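# Right the toppled can on the belt beside the others

## Task

Set the can that has tipped over upright again, resting on one of its flat ends on the belt next to the other cans. The other cans must stay upright and roughly where they started. At the end, neither gripper may be in contact with any can.

## Robot and tools

Robot: two arms, left_arm and right_arm, each with a two-finger parallel gripper and a camera on its wrist. Bases in the scene frame: left_arm at (+0.032, +0.278, +0.004) m, right_arm at (-0.002, -0.328, +0.046) m, both turned only slightly about z. A two-camera stand is fixed to the floor behind them. Loose objects may now and then get a small shove from outside.

Frames. Scene frame: origin at table-top height, halfway between the nominal bases; +z up, +x out across the table, left_arm on the +y side (arm names do not match image left/right). Fixed cameras and the table use the scene frame. Each arm reports its hand position (metres), orientation (quat wxyz), velocities, targets and wrist-camera pose in its own base frame. Command offsets are along the axes of that arm's current Hand target. The gripper's fingers point along its +z and open and close along its y; the reported position is the spot between the pads, just under 1 cm behind the tips. Printed poses can be wrong by a few cm, worse at long reach.

Motion numbers. Every commanded row is 14 numbers, each in [-1, 1]: dx, dy, dz, rx, ry, rz, opening for left_arm, then the same seven for right_arm, always all 14 even if one arm stays put. dx..rz are an offset (not a pose) from that arm's Hand target as it stood when the action or move began; 1.0 equals 0.6 m or 180 degrees, and rx, ry, rz form a single rotation vector. Sending the same offset again moves further. Six zeros re-request the current Hand target. Opening is absolute: +1 fully open (about 87 mm between pads), +0.5 about 69 mm, 0 about 43 mm, -0.5 about 18 mm, -1 closed. A 0 in the opening slot is a real command, so repeat the present opening to keep a gripper as is.

Tools.
execute_actions(actions, cameras): actions is a list of actions; each action is up to 15 rows, one per 1/30 s step, and a short action keeps its final row for the remaining steps. All rows of an action count from that action's start pose. An empty list returns the state plus images. cameras: names, ["all"], or [] for none; an unknown name voids the call.
move(target, speed, blend, opening_speed, blocking, cameras): straight-line path for each gripper. target is one 14-number row or a list of up to 15 rows, every row offset from the same starting Hand targets. speed in m/s, 0.002 to 2.9 (default 0.25; turning up to twice that in rad/s), one value or one per target. blend in metres rounds corners of a list (0 means stop at each). opening_speed is per second on the -1..+1 scale, at least 0.2. Whole path capped at 10 s. blocking=false returns after about 0.5 s while the move continues. Result ends with a move: line such as done, off_target, moving, held or fault, plus limits (paced = clipped pose, held = steps withheld). Paths do not avoid obstacles or the other arm; faster moves lag and overshoot more. Route around an arm's own base rather than close past it.
wait(seconds 0 to 10, cameras): lets time run, holding commands.
stop(cameras): brakes a running move.
zoom_image(camera, region [x0,y0,x1,y1] pixels, at most 504x504): closer look at the latest image of cam_head_left, cam_head_right, cam_left_wrist or cam_right_wrist.
finished_scene(scene): ends the scene; cannot be undone, call nothing after it in that reply.

Cameras: cam_head_left, cam_head_right, cam_high, cam_low, cam_left_wrist, cam_right_wrist, all 896x504. Calibrations are given; fixed ones may have shifted up to about 2.3 degrees and 9 mm.

Results. Hand target is the last commanded pose after clipping; the next offset counts from it. The gripper often stops short of it; sending the missing distance fixes that. Orientation commands are clipped to within 40 degrees of the measured orientation each step. grip_measured reports finger position on the command scale; to grip, command about 0.04 below the reading at first contact. Joint torques include the arm's own weight; joints 1 to 3 wrap at ±28 N m. Joint ranges (rad): waist -2.618..3.054, shoulder 0..3.142, elbow 0..3.142 (straight 2.901), wrist pitch ±1.571, wrist yaw ±1.571, wrist roll ±2.094. Motor heat rises from holding loads, stretched poses or pushing; MOTOR HOT at 75 °C, fold fault at 90 °C, collapse at 100 °C.

Avoid: dropping or releasing moving objects, anything leaving the table, fast impacts, hard pushes on fixtures, grippers or wrist cameras meeting each other (the clearance check will not prevent that), one gripper closing on the other's fingers, and loading a wrist-camera cable (cable contact counts as touching). A blocked arm keeps pressing until commanded back past its gripper. Check pose and tilt after every move, since friction can leave the gripper short, low, tilted or moved sideways.

Each tool is called after "Call:" by a JSON object that holds its "op" and its "data".

## Session

Call:
{"op": "execute_actions", "data": {"actions": []}}

Scene clock: 0.00 s.
left_arm: end_effector_position=(+0.2894, +0.0387, +0.0681) grip_measured=+1.000 end_effector_quat_wxyz=(+0.362, +0.013, +0.926, +0.106) | right_arm: end_effector_position=(+0.2997, +0.0344, +0.0148) grip_measured=+1.000 end_effector_quat_wxyz=(+0.280, -0.175, +0.931, -0.156)
Joint positions: left_arm=[0.009 1.147 0.589 -0.255 -0.181 0.11 1] | right_arm=[0.354 1.488 0.662 -0.207 0.389 -0.127 1]
Joint velocities: within noise
Joint torques (N m): no reading
Motor temperatures (°C): left_arm=[23 31 34 26 21 22 23] | right_arm=[21 27 28 24 22 21 22]
Heat: left arm: 34 °C; right arm: 28 °C.
Hand target: left_arm +0.2896, +0.0387, +0.0700; +0.362, +0.013, +0.926, +0.106 | right_arm +0.3055, +0.0365, +0.0213; +0.293, -0.172, +0.928, -0.154
Tool commands: left_gripper/opening=+1.0 right_gripper/opening=+1.0
camera_calibration:
cam_left_wrist: T_world_to_cam=[[0.0545732, -0.979515, -0.193838, 0.033572], [-0.990222, -0.0780501, 0.115621, 0.302613], [-0.128381, 0.185633, -0.974197, 0.242671], [0, 0, 0, 1]] pos_world=[0.328976, 0.0114556, 0.207929]
cam_right_wrist: T_world_to_cam=[[0.251092, -0.892976, 0.373559, -0.0496945], [-0.940205, -0.133239, 0.313468, 0.30163], [-0.230147, -0.429932, -0.873036, 0.241958], [0, 0, 0, 1]] pos_world=[0.351758, 0.0998383, 0.135251]

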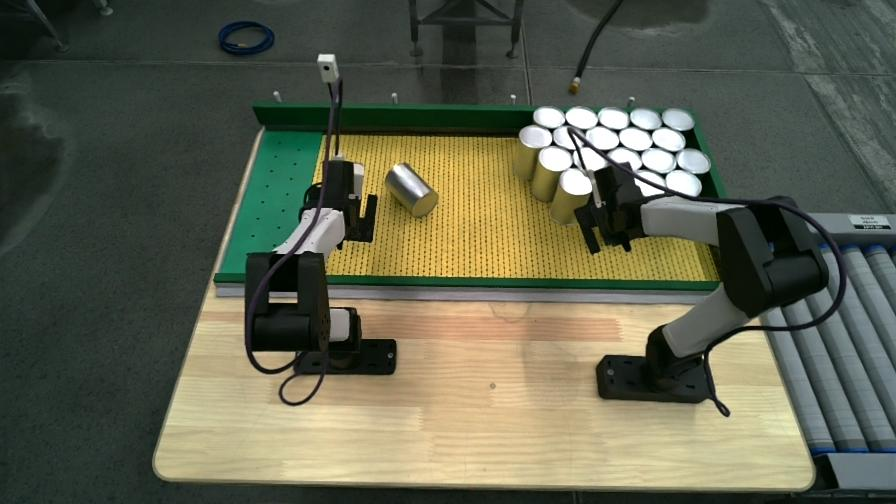

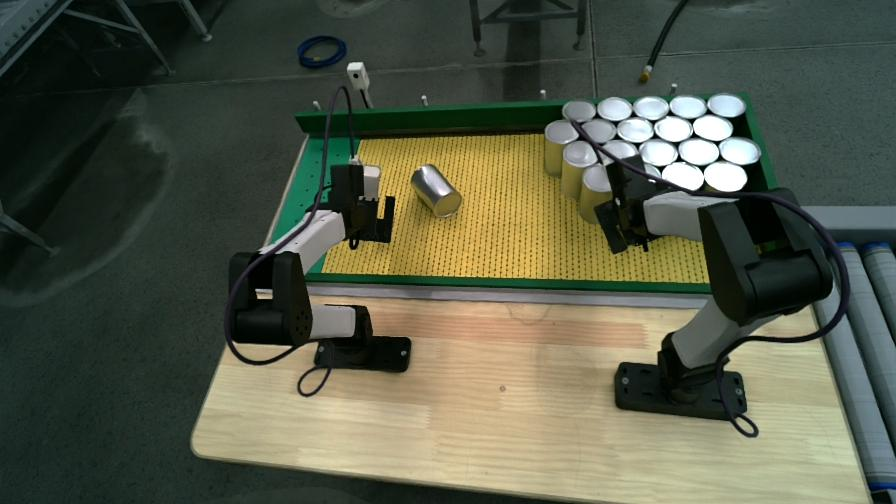

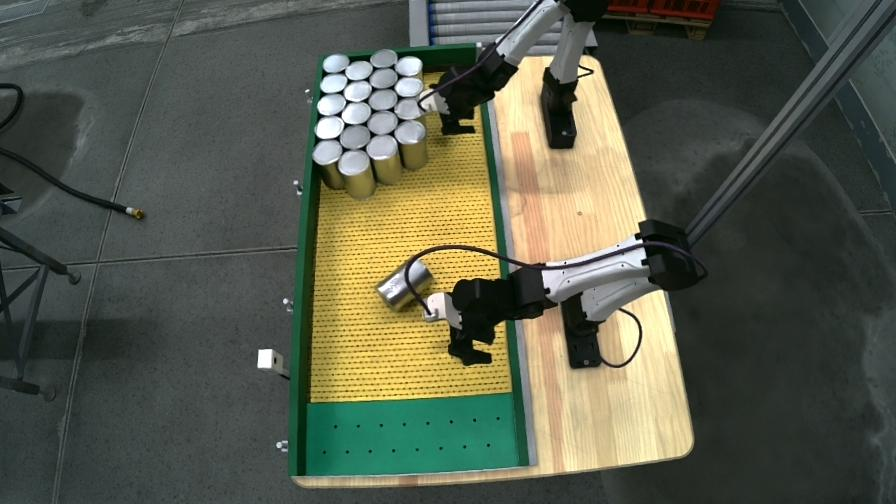

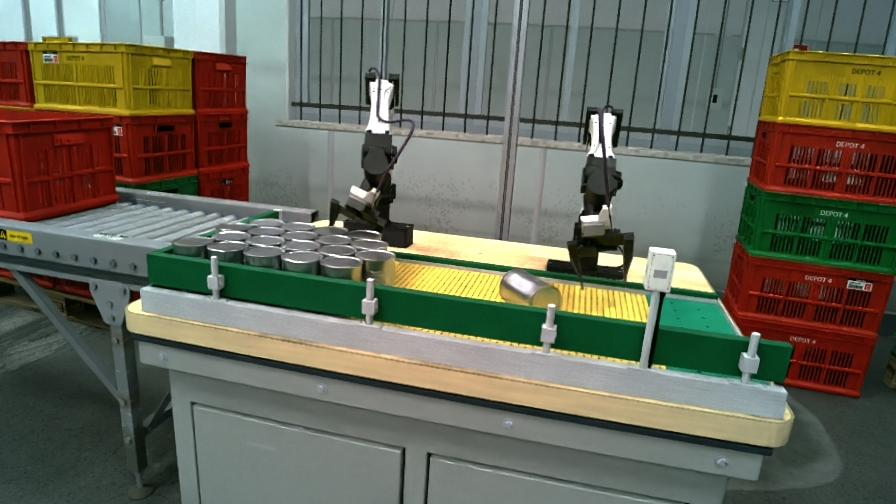

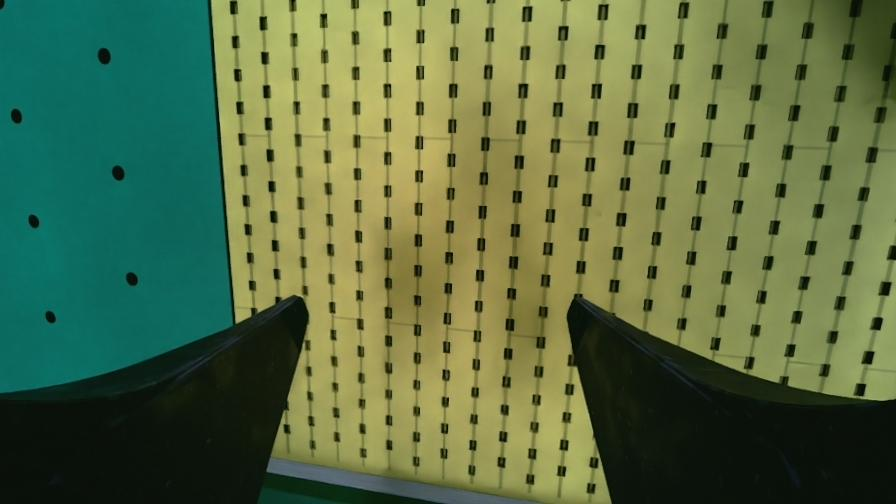

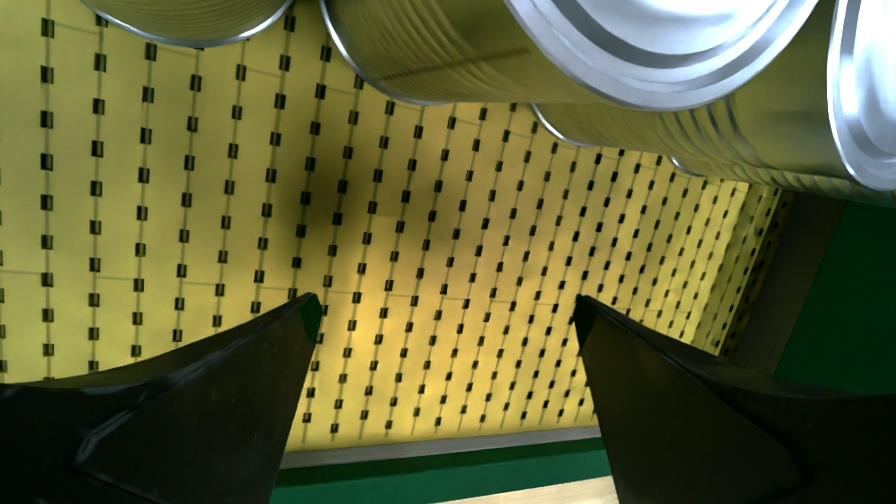

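Call:
{"op": "move", "data": {"target": [[-0.089, 0.0274, -0.0954, 0, 0, 0, 1, 0, 0, 0, 0, 0, 0, 1], [-0.2973, -0.2117, -0.0048, -0.0162, 0.2510, -0.2194, 1, 0, 0, 0, 0, 0, 0, 1]], "speed": 0.4, "blend": 0.05, "cameras": ["cam_left_wrist"]}}

Scene clock: 80.70 s.
left_arm: end_effector_position=(+0.4307, -0.1044, +0.1656) grip_measured=+1.000 end_effector_quat_wxyz=(+0.084, -0.338, +0.936, -0.048) | right_arm: end_effector_position=(+0.2997, +0.0344, +0.0148) grip_measured=+1.000 end_effector_quat_wxyz=(+0.280, -0.175, +0.931, -0.156)
Joint positions: left_arm=[-0.166 2.265 2.429 -1.541 0.002 -0.859 1] | right_arm=[0.354 1.488 0.662 -0.207 0.389 -0.127 1]
Joint torques (N m): left_arm=[0.08 -10.02 9.4 0.34 -0.09 -0.19] | right_arm=[0.32 -5.11 6.53 1.32 0.14 -0.06]
Motor temperatures (°C): left_arm=[23 32 42 30 21 21 23] | right_arm=[21 29 31 25 22 21 22]
Heat: left arm: 42 °C; right arm: 31 °C.
Hand target: left_arm +0.4257, -0.1041, +0.1652; +0.000, -0.342, +0.940, +0.000 | right_arm +0.3055, +0.0365, +0.0213; +0.293, -0.172, +0.928, -0.154
Off the commanded pose: left_arm 0.005 m, 11 deg | right_arm 0.009 m, 1 deg.
joint sent to its limit (left arm) — joint 4 (wrist pitch), lower limit. The joint targets are off in orientation, not in position.
move: off_target (left_arm); blend cut to 0.04 m at target 1
camera_calibration:
cam_left_wrist: T_world_to_cam=[[0.631019, -0.760099, 0.155125, -0.378628], [-0.63236, -0.388149, 0.670419, 0.14161], [-0.449373, -0.521142, -0.725586, 0.405581], [0, 0, 0, 1]] pos_world=[0.510727, -0.0214644, 0.25808]
Images, in order (width x height): cam_left_wrist 896x504.

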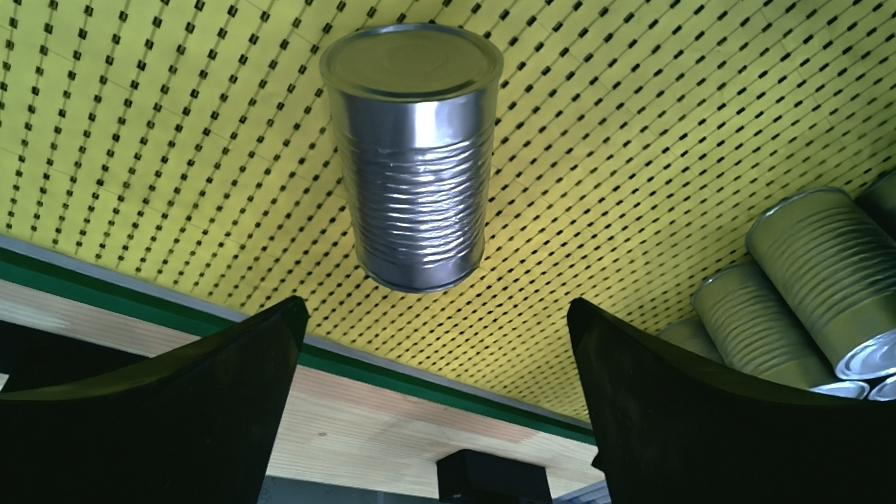

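Call:
{"op": "move", "data": {"target": [[-0.015, -0.0092, 0.062, 0, 0, 0, 1, 0, 0, 0, 0, 0, 0, 1], [-0.015, -0.0092, 0.157, 0, 0, 0, 1, 0, 0, 0, 0, 0, 0, 1]], "speed": [0.2, 0.12], "blend": 0.01, "cameras": ["cam_left_wrist"]}}

Scene clock: 128.63 s.
left_arm: end_effector_position=(+0.4371, -0.1044, +0.0745) grip_measured=+1.000 end_effector_quat_wxyz=(+0.003, -0.341, +0.940, -0.003) | right_arm: end_effector_position=(+0.2997, +0.0344, +0.0148) grip_measured=+1.000 end_effector_quat_wxyz=(+0.280, -0.175, +0.931, -0.156)
Joint positions: left_arm=[-0.163 2.462 2.4 -1.502 0.003 -0.859 1] | right_arm=[0.354 1.488 0.662 -0.207 0.389 -0.127 1]
Joint torques (N m): left_arm=[0.05 -12.81 5.83 0.46 -0.16 -0.01] | right_arm=[0.35 -5.16 6.64 1.37 0.11 -0.07]
Motor temperatures (°C): left_arm=[23 46 45 26 21 22 23] | right_arm=[21 29 31 25 22 21 22]
Heat: left arm: 46 °C; right arm: 31 °C.
Hand target: left_arm +0.4362, -0.1025, +0.0710; +0.000, -0.342, +0.940, +0.000 | right_arm +0.3055, +0.0365, +0.0213; +0.293, -0.172, +0.928, -0.154
Off the commanded pose: left_arm 0.004 m, 0 deg | right_arm 0.009 m, 1 deg.
move: done
camera_calibration:
cam_left_wrist: T_world_to_cam=[[0.648862, -0.760771, 0.0143323, -0.365818], [-0.4992, -0.411401, 0.762593, 0.139231], [-0.574263, -0.501972, -0.64672, 0.393244], [0, 0, 0, 1]] pos_world=[0.532695, -0.0236262, 0.153385]
Images, in order (width x height): cam_left_wrist 896x504.

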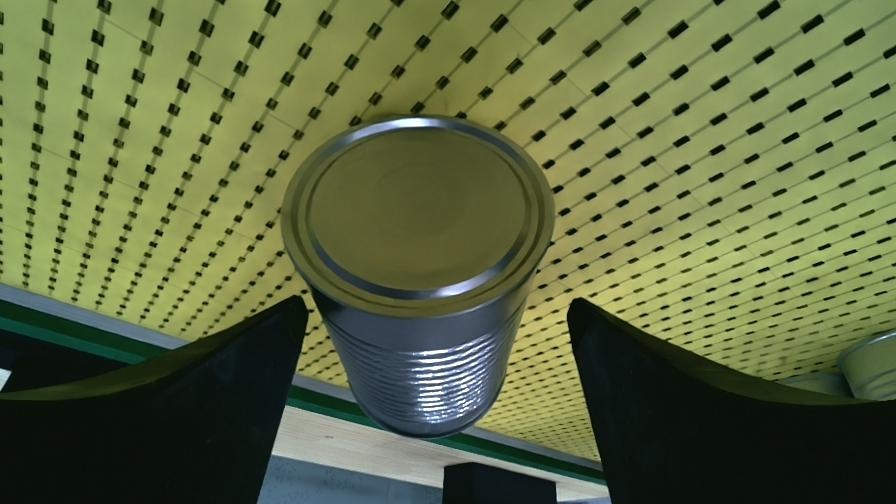

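Call:
{"op": "move", "data": {"target": [[0, 0.0083, 0.0167, 0, 0, 0, 1, 0, 0, 0, 0, 0, 0, 1], [0, 0.0083, 0.0167, 0, 0, 0, 0.5, 0, 0, 0, 0, 0, 0, 1], [0, 0.0083, -0.165, 0, 0, 0, 0.5, 0, 0, 0, 0, 0, 0, 1], [0.2037, -0.2915, -0.1733, 0.4094, -0.4094, 0.3685, 0.5, 0, 0, 0, 0, 0, 0, 1]], "speed": [0.1, 0.1, 0.15, 0.4], "blend": [0, 0, 0.03, 0], "opening_speed": 0.8, "cameras": ["cam_left_wrist", "cam_high"]}}

Scene clock: 208.67 s.
left_arm: end_effector_position=(+0.4453, -0.3079, +0.1281) grip_measured=+0.621 end_effector_quat_wxyz=(+0.613, +0.280, +0.672, -0.306) | right_arm: end_effector_position=(+0.2997, +0.0344, +0.0148) grip_measured=+1.000 end_effector_quat_wxyz=(+0.280, -0.175, +0.931, -0.156)
Joint positions: left_arm=[-0.483 1.959 0.965 0.929 0.373 -0.043 0.81] | right_arm=[0.354 1.488 0.662 -0.207 0.389 -0.127 1]
Joint torques (N m): left_arm=[-0.14 -10.07 8.77 3.58 0.01 0.04] | right_arm=[0.57 -5.01 6.46 1.35 0.16 -0.14]
Motor temperatures (°C): left_arm=[23 65 40 26 21 21 23] | right_arm=[21 29 31 25 22 21 22]
Heat: left arm: 65 °C; right arm: 31 °C.
Hand target: left_arm +0.4548, -0.3152, +0.1750; +0.674, +0.283, +0.606, -0.314 | right_arm +0.3055, +0.0365, +0.0213; +0.293, -0.172, +0.928, -0.154
Off the commanded pose: left_arm 0.048 m, 10 deg | right_arm 0.009 m, 1 deg.
move: off_target (left_arm); target 2's new opening was sent with left_arm's hand 0.011 m and 2 deg from that target
camera_calibration:
cam_left_wrist: T_world_to_cam=[[-0.755348, -0.650671, 0.0779504, 0.124307], [-0.558744, 0.577301, -0.595423, 0.523597], [0.342424, -0.493306, -0.799622, -0.0555354], [0, 0, 0, 1]] pos_world=[0.405468, -0.248786, 0.257664]
Images, in order (width x height): cam_high 896x504, cam_left_wrist 896x504.

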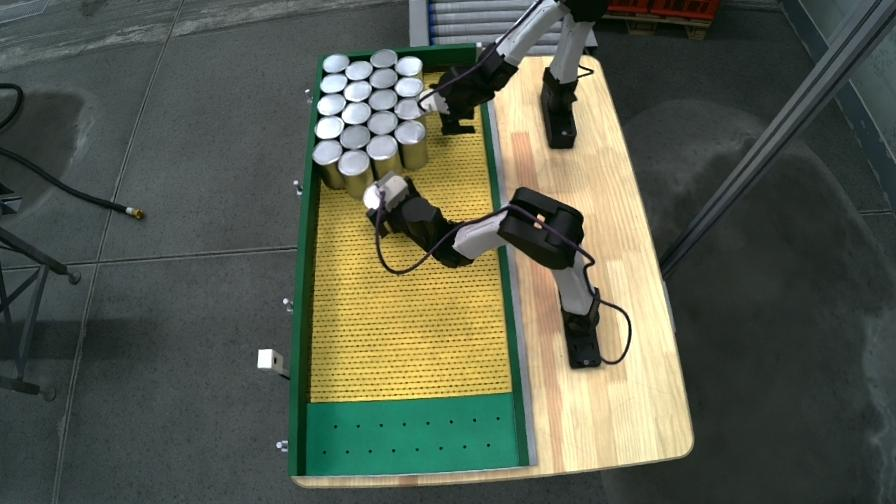

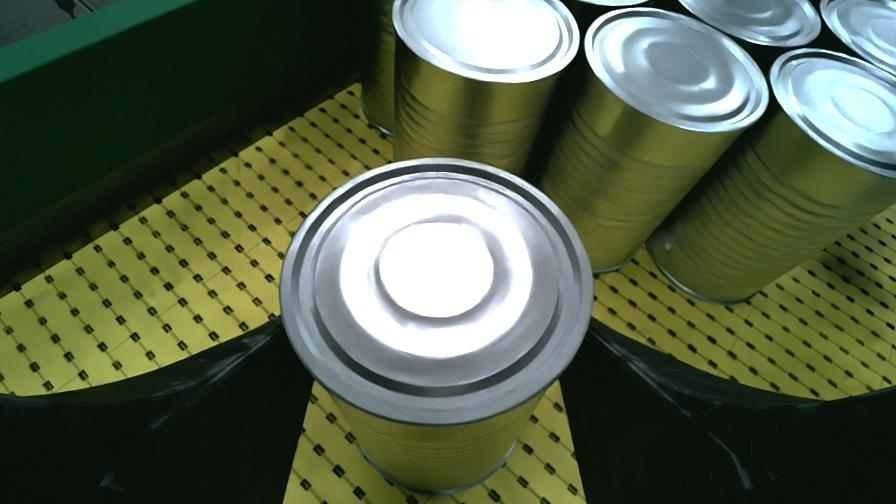

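Call:
{"op": "move", "data": {"target": [[0.0342, -0.0085, 0.0067, 0, -0.0111, 0.0222, 0.5, 0, 0, 0, 0, 0, 0, 1], [0.0872, -0.0085, 0.001, 0, -0.0111, 0.0222, 0.5, 0, 0, 0, 0, 0, 0, 1]], "speed": [0.1, 0.05], "blend": 0.01, "cameras": ["cam_left_wrist"]}}

Scene clock: 285.03 s.
left_arm: end_effector_position=(+0.4537, -0.3218, +0.1174) grip_measured=+0.621 end_effector_quat_wxyz=(+0.677, +0.295, +0.603, -0.303) | right_arm: end_effector_position=(+0.2997, +0.0344, +0.0148) grip_measured=+1.000 end_effector_quat_wxyz=(+0.280, -0.175, +0.931, -0.156)
Joint positions: left_arm=[-0.502 2.138 0.965 1.281 0.372 -0.005 0.81] | right_arm=[0.354 1.488 0.662 -0.207 0.389 -0.127 1]
Joint torques (N m): left_arm=[-0.58 -8.43 6.41 2.64 -0.19 0.2] | right_arm=[0.31 -4.92 6.41 1.39 0.12 -0.04]
Motor temperatures (°C): left_arm=[23 52 44 51 21 21 25] | right_arm=[21 29 31 25 22 21 22]
Heat: left arm: 52 °C; right arm: 31 °C.
Hand target: left_arm +0.4550, -0.3230, +0.1231; +0.695, +0.298, +0.584, -0.295 | right_arm +0.3055, +0.0365, +0.0213; +0.293, -0.172, +0.928, -0.154
Off the commanded pose: left_arm 0.006 m, 3 deg | right_arm 0.009 m, 1 deg.
move: off_target (left_arm)
camera_calibration:
cam_left_wrist: T_world_to_cam=[[-0.770753, -0.636649, -0.0248511, 0.145947], [-0.429745, 0.548271, -0.717439, 0.476399], [0.470382, -0.542288, -0.696178, -0.159746], [0, 0, 0, 1]] pos_world=[0.392361, -0.254907, 0.234202]
Images, in order (width x height): cam_left_wrist 896x504.

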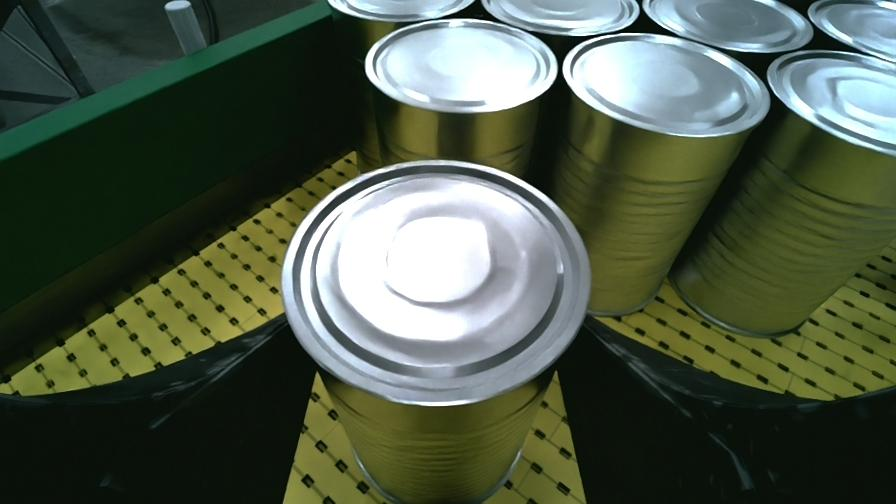

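Call:
{"op": "move", "data": {"target": [[0.0165, -0.0012, -0.0023, 0, 0, 0, 0.5, 0, 0, 0, 0, 0, 0, 1], [0.0165, -0.0012, -0.0023, 0, 0, 0, 1, 0, 0, 0, 0, 0, 0, 1], [-0.0138, 0.001, -0.2165, 0, 0, 0, 1, 0, 0, 0, 0, 0, 0, 1]], "speed": [0.05, 0.1, 0.13], "opening_speed": 0.5, "cameras": ["cam_left_wrist", "cam_high", "cam_low"]}}

Scene clock: 317.47 s.
left_arm: end_effector_position=(+0.3744, -0.2250, +0.1000) grip_measured=+1.000 end_effector_quat_wxyz=(+0.667, +0.298, +0.617, -0.294) | right_arm: end_effector_position=(+0.2997, +0.0344, +0.0148) grip_measured=+1.000 end_effector_quat_wxyz=(+0.280, -0.175, +0.931, -0.156)
Joint positions: left_arm=[-0.338 1.922 0.471 1.523 0.527 -0.003 1] | right_arm=[0.354 1.488 0.662 -0.207 0.389 -0.127 1]
Joint torques (N m): left_arm=[0.14 -8.62 3.7 2.38 0.01 0.1] | right_arm=[0.28 -5.35 6.52 1.39 0.1 -0.1]
Motor temperatures (°C): left_arm=[23 51 42 43 21 22 25] | right_arm=[21 29 32 25 22 21 22]
Heat: left arm: 51 °C; right arm: 32 °C.
Hand target: left_arm +0.3717, -0.2234, +0.1132; +0.695, +0.298, +0.584, -0.295 | right_arm +0.3055, +0.0365, +0.0213; +0.293, -0.172, +0.928, -0.154
Off the commanded pose: left_arm 0.013 m, 5 deg | right_arm 0.009 m, 1 deg.
joint sent to its limit (left arm) — joint 4 (wrist pitch), upper limit. The joint targets still meet the commanded pose.
move: off_target (left_arm)
camera_calibration:
cam_left_wrist: T_world_to_cam=[[-0.764749, -0.643892, -0.0237134, 0.142069], [-0.453039, 0.563514, -0.690803, 0.386393], [0.458165, -0.517547, -0.722654, -0.0693372], [0, 0, 0, 1]] pos_world=[0.315466, -0.162146, 0.220184]
Images, in order (width x height): cam_high 896x504, cam_low 896x504, cam_left_wrist 896x504.

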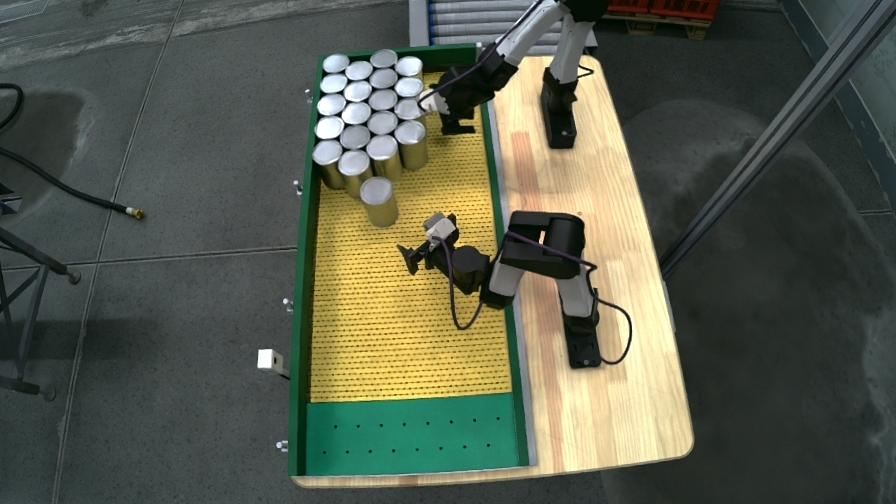

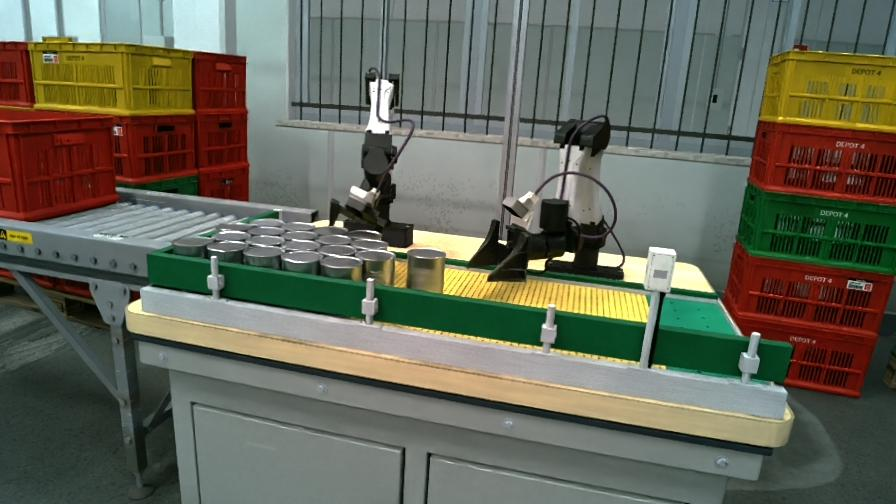

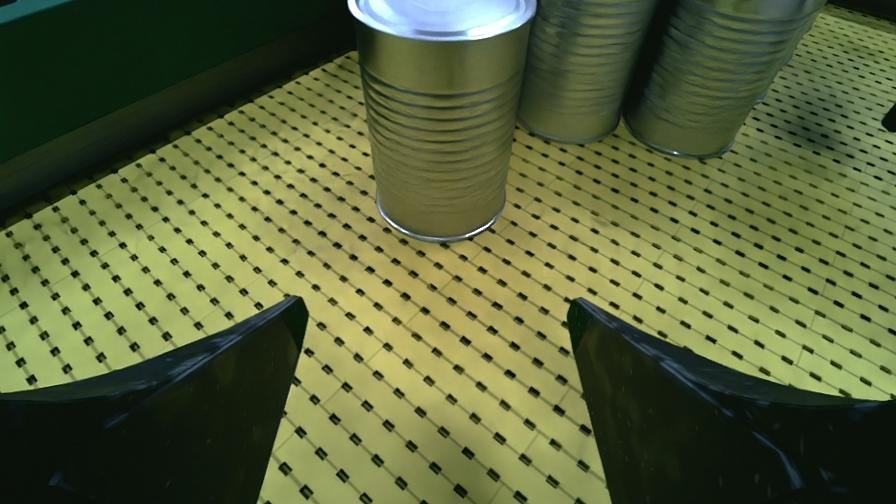

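Call:
{"op": "finished_scene", "data": {"scene": 2}}

The scene is finished: the task was done.


## Next scene

The same job, from a new start.

Call:
{"op": "execute_actions", "data": {"actions": []}}

Scene clock: 0.00 s.
left_arm: end_effector_position=(+0.2734, -0.0965, +0.1188) grip_measured=+1.000 end_effector_quat_wxyz=(+0.437, -0.041, +0.898, -0.003) | right_arm: end_effector_position=(+0.3435, +0.2221, +0.2153) grip_measured=+1.000 end_effector_quat_wxyz=(+0.553, -0.219, +0.752, +0.285)
Joint positions: left_arm=[-0.55 1.031 0.674 -0.399 -0.452 -0.444 1] | right_arm=[0.426 1.245 0.8 0.204 -0.324 0.114 1]
Joint velocities: within noise
Joint torques (N m): no reading
Motor temperatures (°C): left_arm=[23 34 34 28 21 21 23] | right_arm=[21 25 27 23 22 21 22]
Heat: left arm: 34 °C; right arm: 27 °C.
Hand target: left_arm +0.2736, -0.0963, +0.1211; +0.438, -0.042, +0.898, -0.003 | right_arm +0.3452, +0.2229, +0.2269; +0.565, -0.219, +0.742, +0.287
Tool commands: left_gripper/opening=+1.0 right_gripper/opening=+1.0
camera_calibration:
cam_left_wrist: T_world_to_cam=[[0.0722409, -0.995891, 0.0546096, -0.124116], [-0.996637, -0.0742016, -0.0347691, 0.290279], [0.0386783, -0.0519142, -0.997902, 0.249318], [0, 0, 0, 1]] pos_world=[0.288626, -0.0891233, 0.265666]
cam_right_wrist: T_world_to_cam=[[0.657998, -0.72894, -0.188904, -0.023214], [-0.718985, -0.533602, -0.445341, 0.481266], [0.223827, 0.428853, -0.875207, 0.161542], [0, 0, 0, 1]] pos_world=[0.32514, 0.170605, 0.351325]

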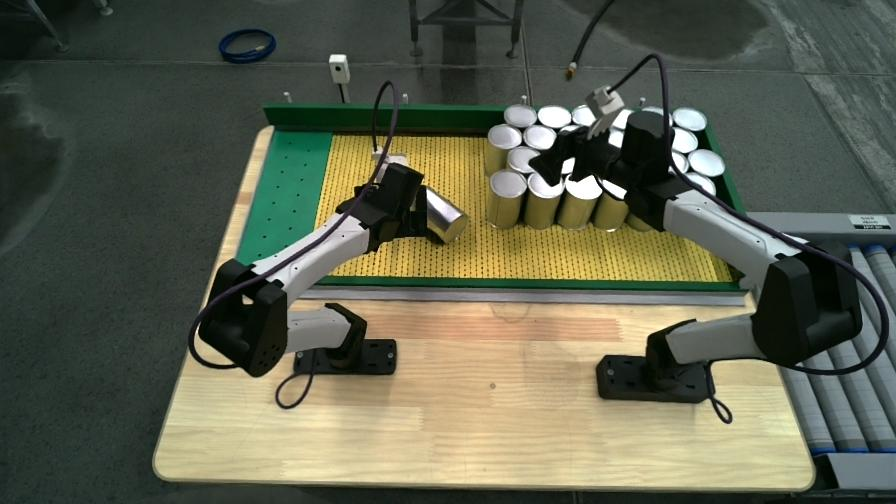

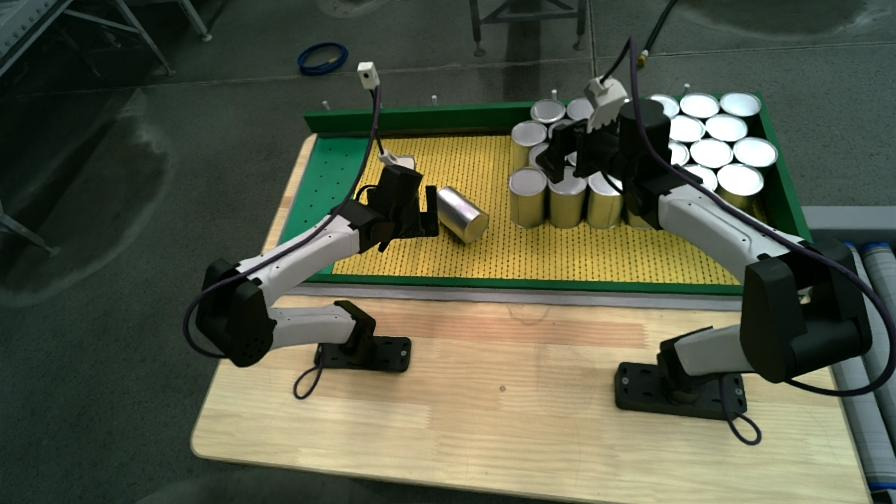

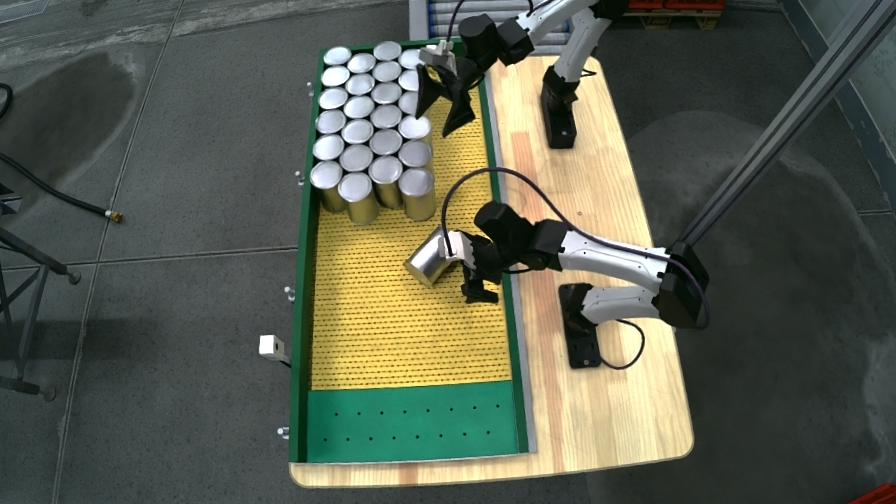

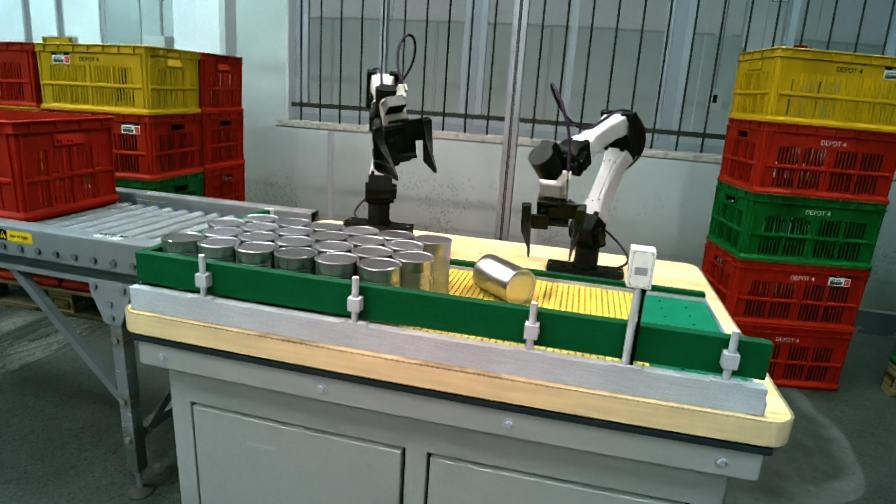

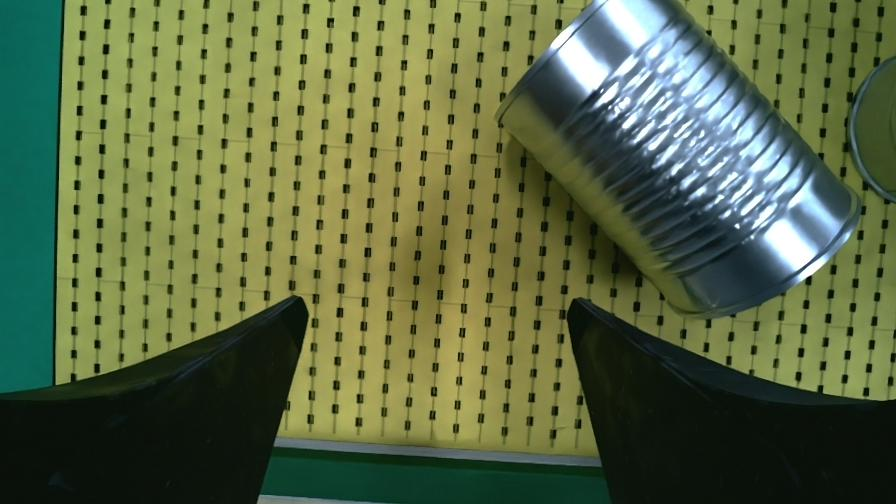

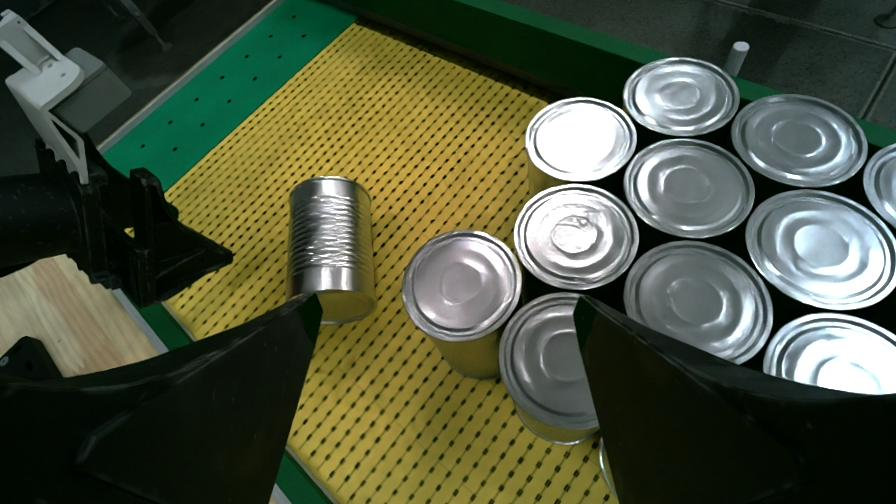

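Call:
{"op": "move", "data": {"target": [[-0.0787, -0.0042, -0.0617, 0, 0, 0, 1, -0.03, 0.006, -0.08, 0, 0, 0, 1], [-0.1193, -0.1582, 0.0712, -0.1268, 0.2671, -0.2304, 1, -0.0638, 0.0124, -0.265, 0, 0, 0, 1]], "speed": 0.4, "blend": 0.04, "cameras": ["cam_left_wrist"]}}

Scene clock: 94.83 s.
left_arm: end_effector_position=(+0.3615, -0.1853, +0.1527) grip_measured=+1.000 end_effector_quat_wxyz=(+0.021, -0.415, +0.910, -0.017) | right_arm: end_effector_position=(+0.2383, +0.1211, +0.2826) grip_measured=+1.000 end_effector_quat_wxyz=(+0.553, -0.209, +0.754, +0.287)
Joint positions: left_arm=[-0.379 2.136 2.162 -1.543 -0.006 -1.235 1] | right_arm=[0.035 0.72 0.868 -0.443 -0.693 0.017 1]
Joint torques (N m): left_arm=[0.16 -9.32 9.36 0.04 -0.1 -0.23] | right_arm=[-0.21 0.12 9.09 1.75 -0.3 -0.22]
Motor temperatures (°C): left_arm=[23 34 44 30 21 21 23] | right_arm=[21 27 33 28 22 21 22]
Heat: left arm: 44 °C; right arm: 33 °C.
Hand target: left_arm +0.3580, -0.1839, +0.1552; +0.000, -0.423, +0.906, +0.000 | right_arm +0.2372, +0.1214, +0.2965; +0.565, -0.219, +0.742, +0.287
Off the commanded pose: left_arm 0.005 m, 3 deg | right_arm 0.014 m, 2 deg.
joint sent to its limit (left arm) — joint 4 (wrist pitch), lower limit. The joint targets still meet the commanded pose.
move: off_target (left_arm, right_arm); blend cut to 0.03 m at target 1
camera_calibration:
cam_left_wrist: T_world_to_cam=[[0.76, -0.647501, 0.0560629, -0.405062], [-0.461421, -0.476811, 0.748159, -0.0149472], [-0.457702, -0.594469, -0.661147, 0.302577], [0, 0, 0, 1]] pos_world=[0.439441, -0.0895321, 0.23394]
Images, in order (width x height): cam_left_wrist 896x504.

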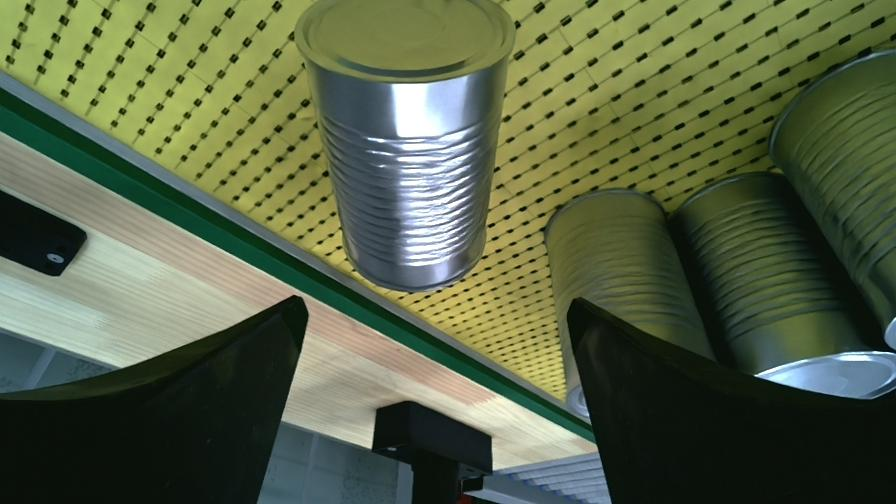

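Call:
{"op": "move", "data": {"target": [[-0.0283, 0.014, 0.035, 0, 0, 0.009, 1, 0, 0, 0, 0, 0, 0, 1], [-0.0283, 0.014, 0.1387, 0, 0, 0.009, 1, 0, 0, 0, 0, 0, 0, 1]], "speed": [0.2, 0.12], "blend": 0.01, "cameras": ["cam_left_wrist"]}}

Scene clock: 154.10 s.
left_arm: end_effector_position=(+0.3661, -0.1656, +0.0750) grip_measured=+1.000 end_effector_quat_wxyz=(+0.005, -0.415, +0.910, -0.002) | right_arm: end_effector_position=(+0.2381, +0.1212, +0.2825) grip_measured=+1.000 end_effector_quat_wxyz=(+0.552, -0.209, +0.754, +0.288)
Joint positions: left_arm=[-0.33 2.136 1.85 -1.275 -0.004 -1.186 1] | right_arm=[0.035 0.72 0.868 -0.444 -0.694 0.017 1]
Joint torques (N m): left_arm=[-0.31 -10.78 5.63 0.42 -0.12 0.09] | right_arm=[-0.16 0.25 9.26 1.76 -0.33 -0.15]
Motor temperatures (°C): left_arm=[23 48 44 27 21 21 23] | right_arm=[21 25 36 29 22 21 22]
Heat: left arm: 48 °C; right arm: 36 °C.
Hand target: left_arm +0.3625, -0.1655, +0.0720; +0.000, -0.410, +0.912, +0.000 | right_arm +0.2372, +0.1214, +0.2965; +0.565, -0.219, +0.742, +0.287
Off the commanded pose: left_arm 0.005 m, 1 deg | right_arm 0.014 m, 2 deg.
move: off_target (right_arm)
camera_calibration:
cam_left_wrist: T_world_to_cam=[[0.761945, -0.647485, 0.014241, -0.389059], [-0.429193, -0.488353, 0.759806, 0.040146], [-0.485008, -0.585042, -0.649994, 0.275777], [0, 0, 0, 1]] pos_world=[0.447426, -0.0709631, 0.154291]
Images, in order (width x height): cam_left_wrist 896x504.

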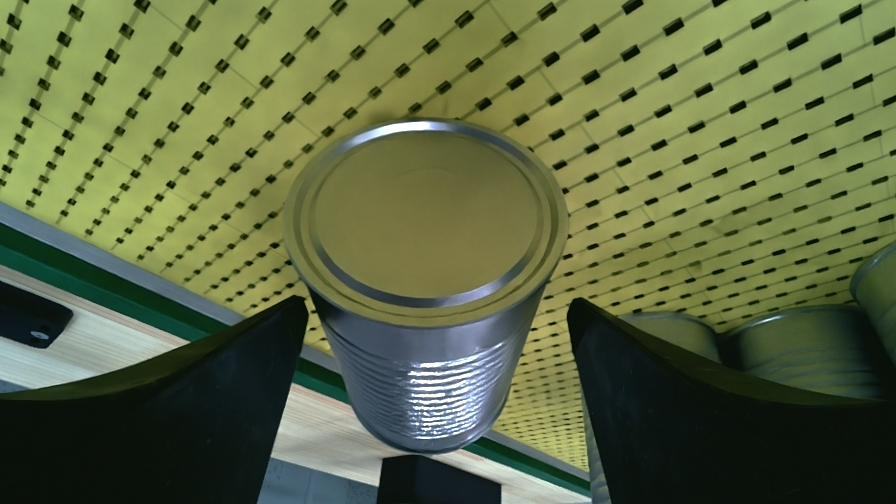

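Call:
{"op": "move", "data": {"target": [[0, 0.005, 0.0067, 0, 0, 0, 1, 0, 0, 0, 0, 0, 0, 1], [0, 0.005, 0.0067, 0, 0, 0, 0.5, 0, 0, 0, 0, 0, 0, 1], [-0.0398, 0, -0.1717, 0, 0, 0, 0.5, 0, 0, 0, 0, 0, 0, 1], [-0.0432, -0.2257, -0.1717, 0.4373, -0.4106, 0.4159, 0.5, 0, 0, 0, 0, 0, 0, 1]], "speed": [0.1, 0.1, 0.15, 0.4], "blend": [0, 0, 0.03, 0], "opening_speed": 0.8, "cameras": ["cam_left_wrist", "cam_high"]}}

Scene clock: 209.83 s.
left_arm: end_effector_position=(+0.4692, -0.2317, +0.1265) grip_measured=+0.615 end_effector_quat_wxyz=(+0.632, +0.297, +0.655, -0.288) | right_arm: end_effector_position=(+0.2381, +0.1212, +0.2825) grip_measured=+1.000 end_effector_quat_wxyz=(+0.552, -0.209, +0.754, +0.288)
Joint positions: left_arm=[-0.276 1.955 0.916 0.995 0.577 0.021 0.807] | right_arm=[0.035 0.72 0.868 -0.444 -0.694 0.017 1]
Joint torques (N m): left_arm=[0.24 -9.72 9.29 3.43 0.14 -0.15] | right_arm=[-0.24 0.21 8.96 1.72 -0.31 -0.23]
Motor temperatures (°C): left_arm=[23 56 40 27 21 21 23] | right_arm=[21 25 37 30 22 21 22]
Heat: left arm: 56 °C; right arm: 37 °C.
Hand target: left_arm +0.4809, -0.2361, +0.1750; +0.692, +0.305, +0.588, -0.288 | right_arm +0.2372, +0.1214, +0.2965; +0.565, -0.219, +0.742, +0.287
Off the commanded pose: left_arm 0.050 m, 10 deg | right_arm 0.014 m, 2 deg.
move: off_target (left_arm, right_arm)
camera_calibration:
cam_left_wrist: T_world_to_cam=[[-0.757897, -0.65225, 0.0126943, 0.201128], [-0.519351, 0.591468, -0.616798, 0.479568], [0.394799, -0.474062, -0.787019, -0.0490623], [0, 0, 0, 1]] pos_world=[0.420868, -0.175722, 0.25463]
Images, in order (width x height): cam_high 896x504, cam_left_wrist 896x504.

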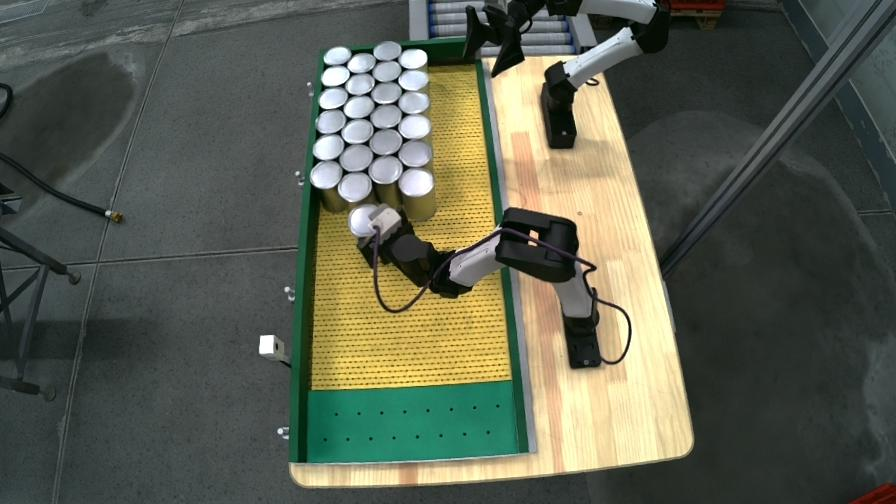

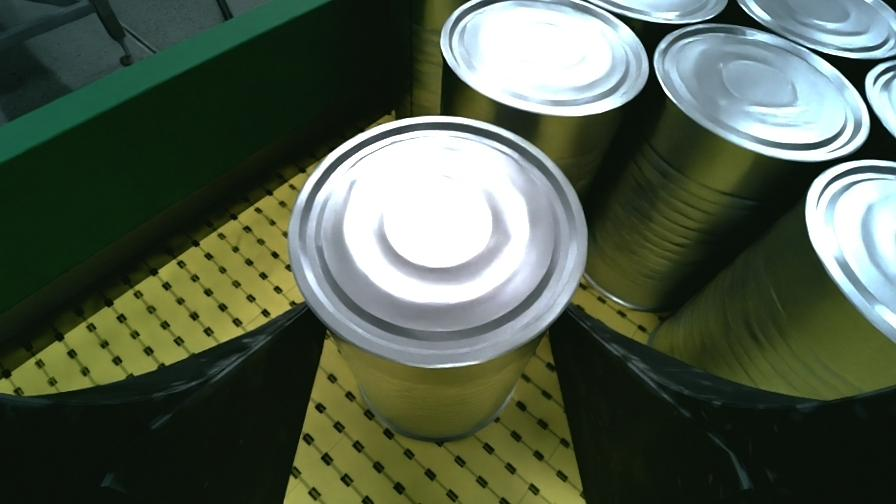

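Call:
{"op": "move", "data": {"target": [[0.0337, -0.0137, 0.0085, 0, 0, 0, 0.5, 0, 0, 0, 0, 0, 0, 1], [0.0947, -0.0188, 0.001, 0, 0, -0.0139, 0.5, 0, 0, 0, 0, 0, 0, 1], [0.0947, -0.0188, 0.001, 0, 0, -0.0139, 0.95, 0, 0, 0, 0, 0, 0, 1], [0.0514, -0.0194, -0.212, 0, 0, -0.0139, 0.95, 0, 0, 0, 0, 0, 0, 1]], "speed": [0.1, 0.05, 0.1, 0.13], "blend": [0.01, 0, 0, 0], "opening_speed": 0.5, "cameras": ["cam_left_wrist", "cam_high", "cam_low"]}}

Scene clock: 279.97 s.
left_arm: end_effector_position=(+0.4001, -0.1481, +0.1155) grip_measured=+0.949 end_effector_quat_wxyz=(+0.673, +0.285, +0.612, -0.304) | right_arm: end_effector_position=(+0.2381, +0.1212, +0.2825) grip_measured=+1.000 end_effector_quat_wxyz=(+0.552, -0.209, +0.754, +0.288)
Joint positions: left_arm=[-0.046 1.91 0.516 1.523 0.809 -0.082 0.975] | right_arm=[0.035 0.72 0.868 -0.444 -0.694 0.017 1]
Joint torques (N m): left_arm=[0.1 -8.77 3.77 2.16 -0.04 -0.11] | right_arm=[-0.17 0.34 9.28 1.82 -0.37 -0.23]
Motor temperatures (°C): left_arm=[23 50 44 45 21 21 24] | right_arm=[21 24 38 30 22 21 22]
Heat: left arm: 50 °C; right arm: 38 °C.
Hand target: left_arm +0.3954, -0.1481, +0.1281; +0.685, +0.292, +0.595, -0.303 | right_arm +0.2372, +0.1214, +0.2965; +0.565, -0.219, +0.742, +0.287
Off the commanded pose: left_arm 0.013 m, 3 deg | right_arm 0.014 m, 2 deg.
joint sent to its limit (left arm) — joint 4 (wrist pitch), upper limit. The joint targets still meet the commanded pose.
move: off_target (left_arm, right_arm)
camera_calibration:
cam_left_wrist: T_world_to_cam=[[-0.761892, -0.647702, -0.00172693, 0.207361], [-0.455002, 0.537113, -0.71027, 0.364478], [0.460971, -0.540363, -0.703927, -0.0367213], [0, 0, 0, 1]] pos_world=[0.340753, -0.0813003, 0.233387]
Images, in order (width x height): cam_high 896x504, cam_low 896x504, cam_left_wrist 896x504.

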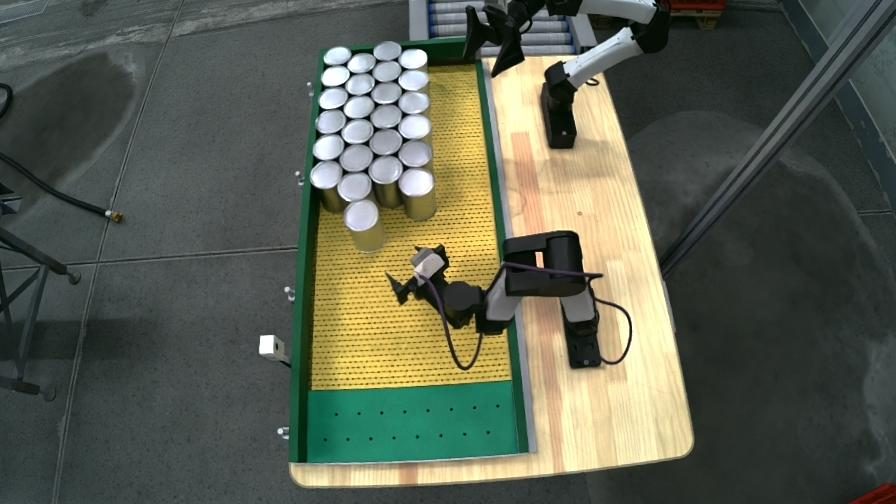

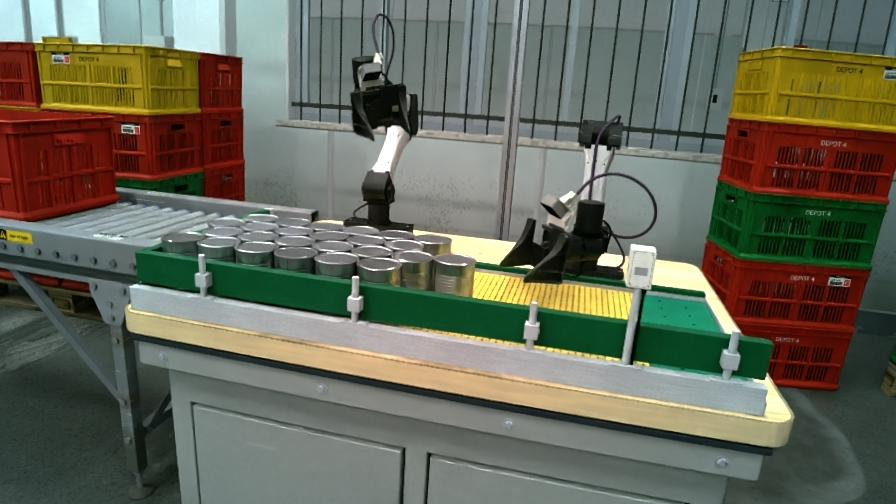

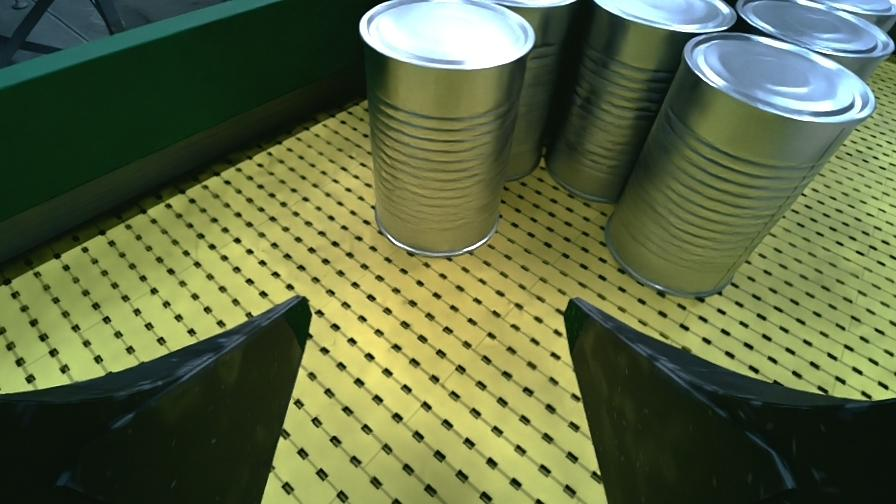

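Call:
{"op": "finished_scene", "data": {"scene": 3}}

The scene is finished: the task was done.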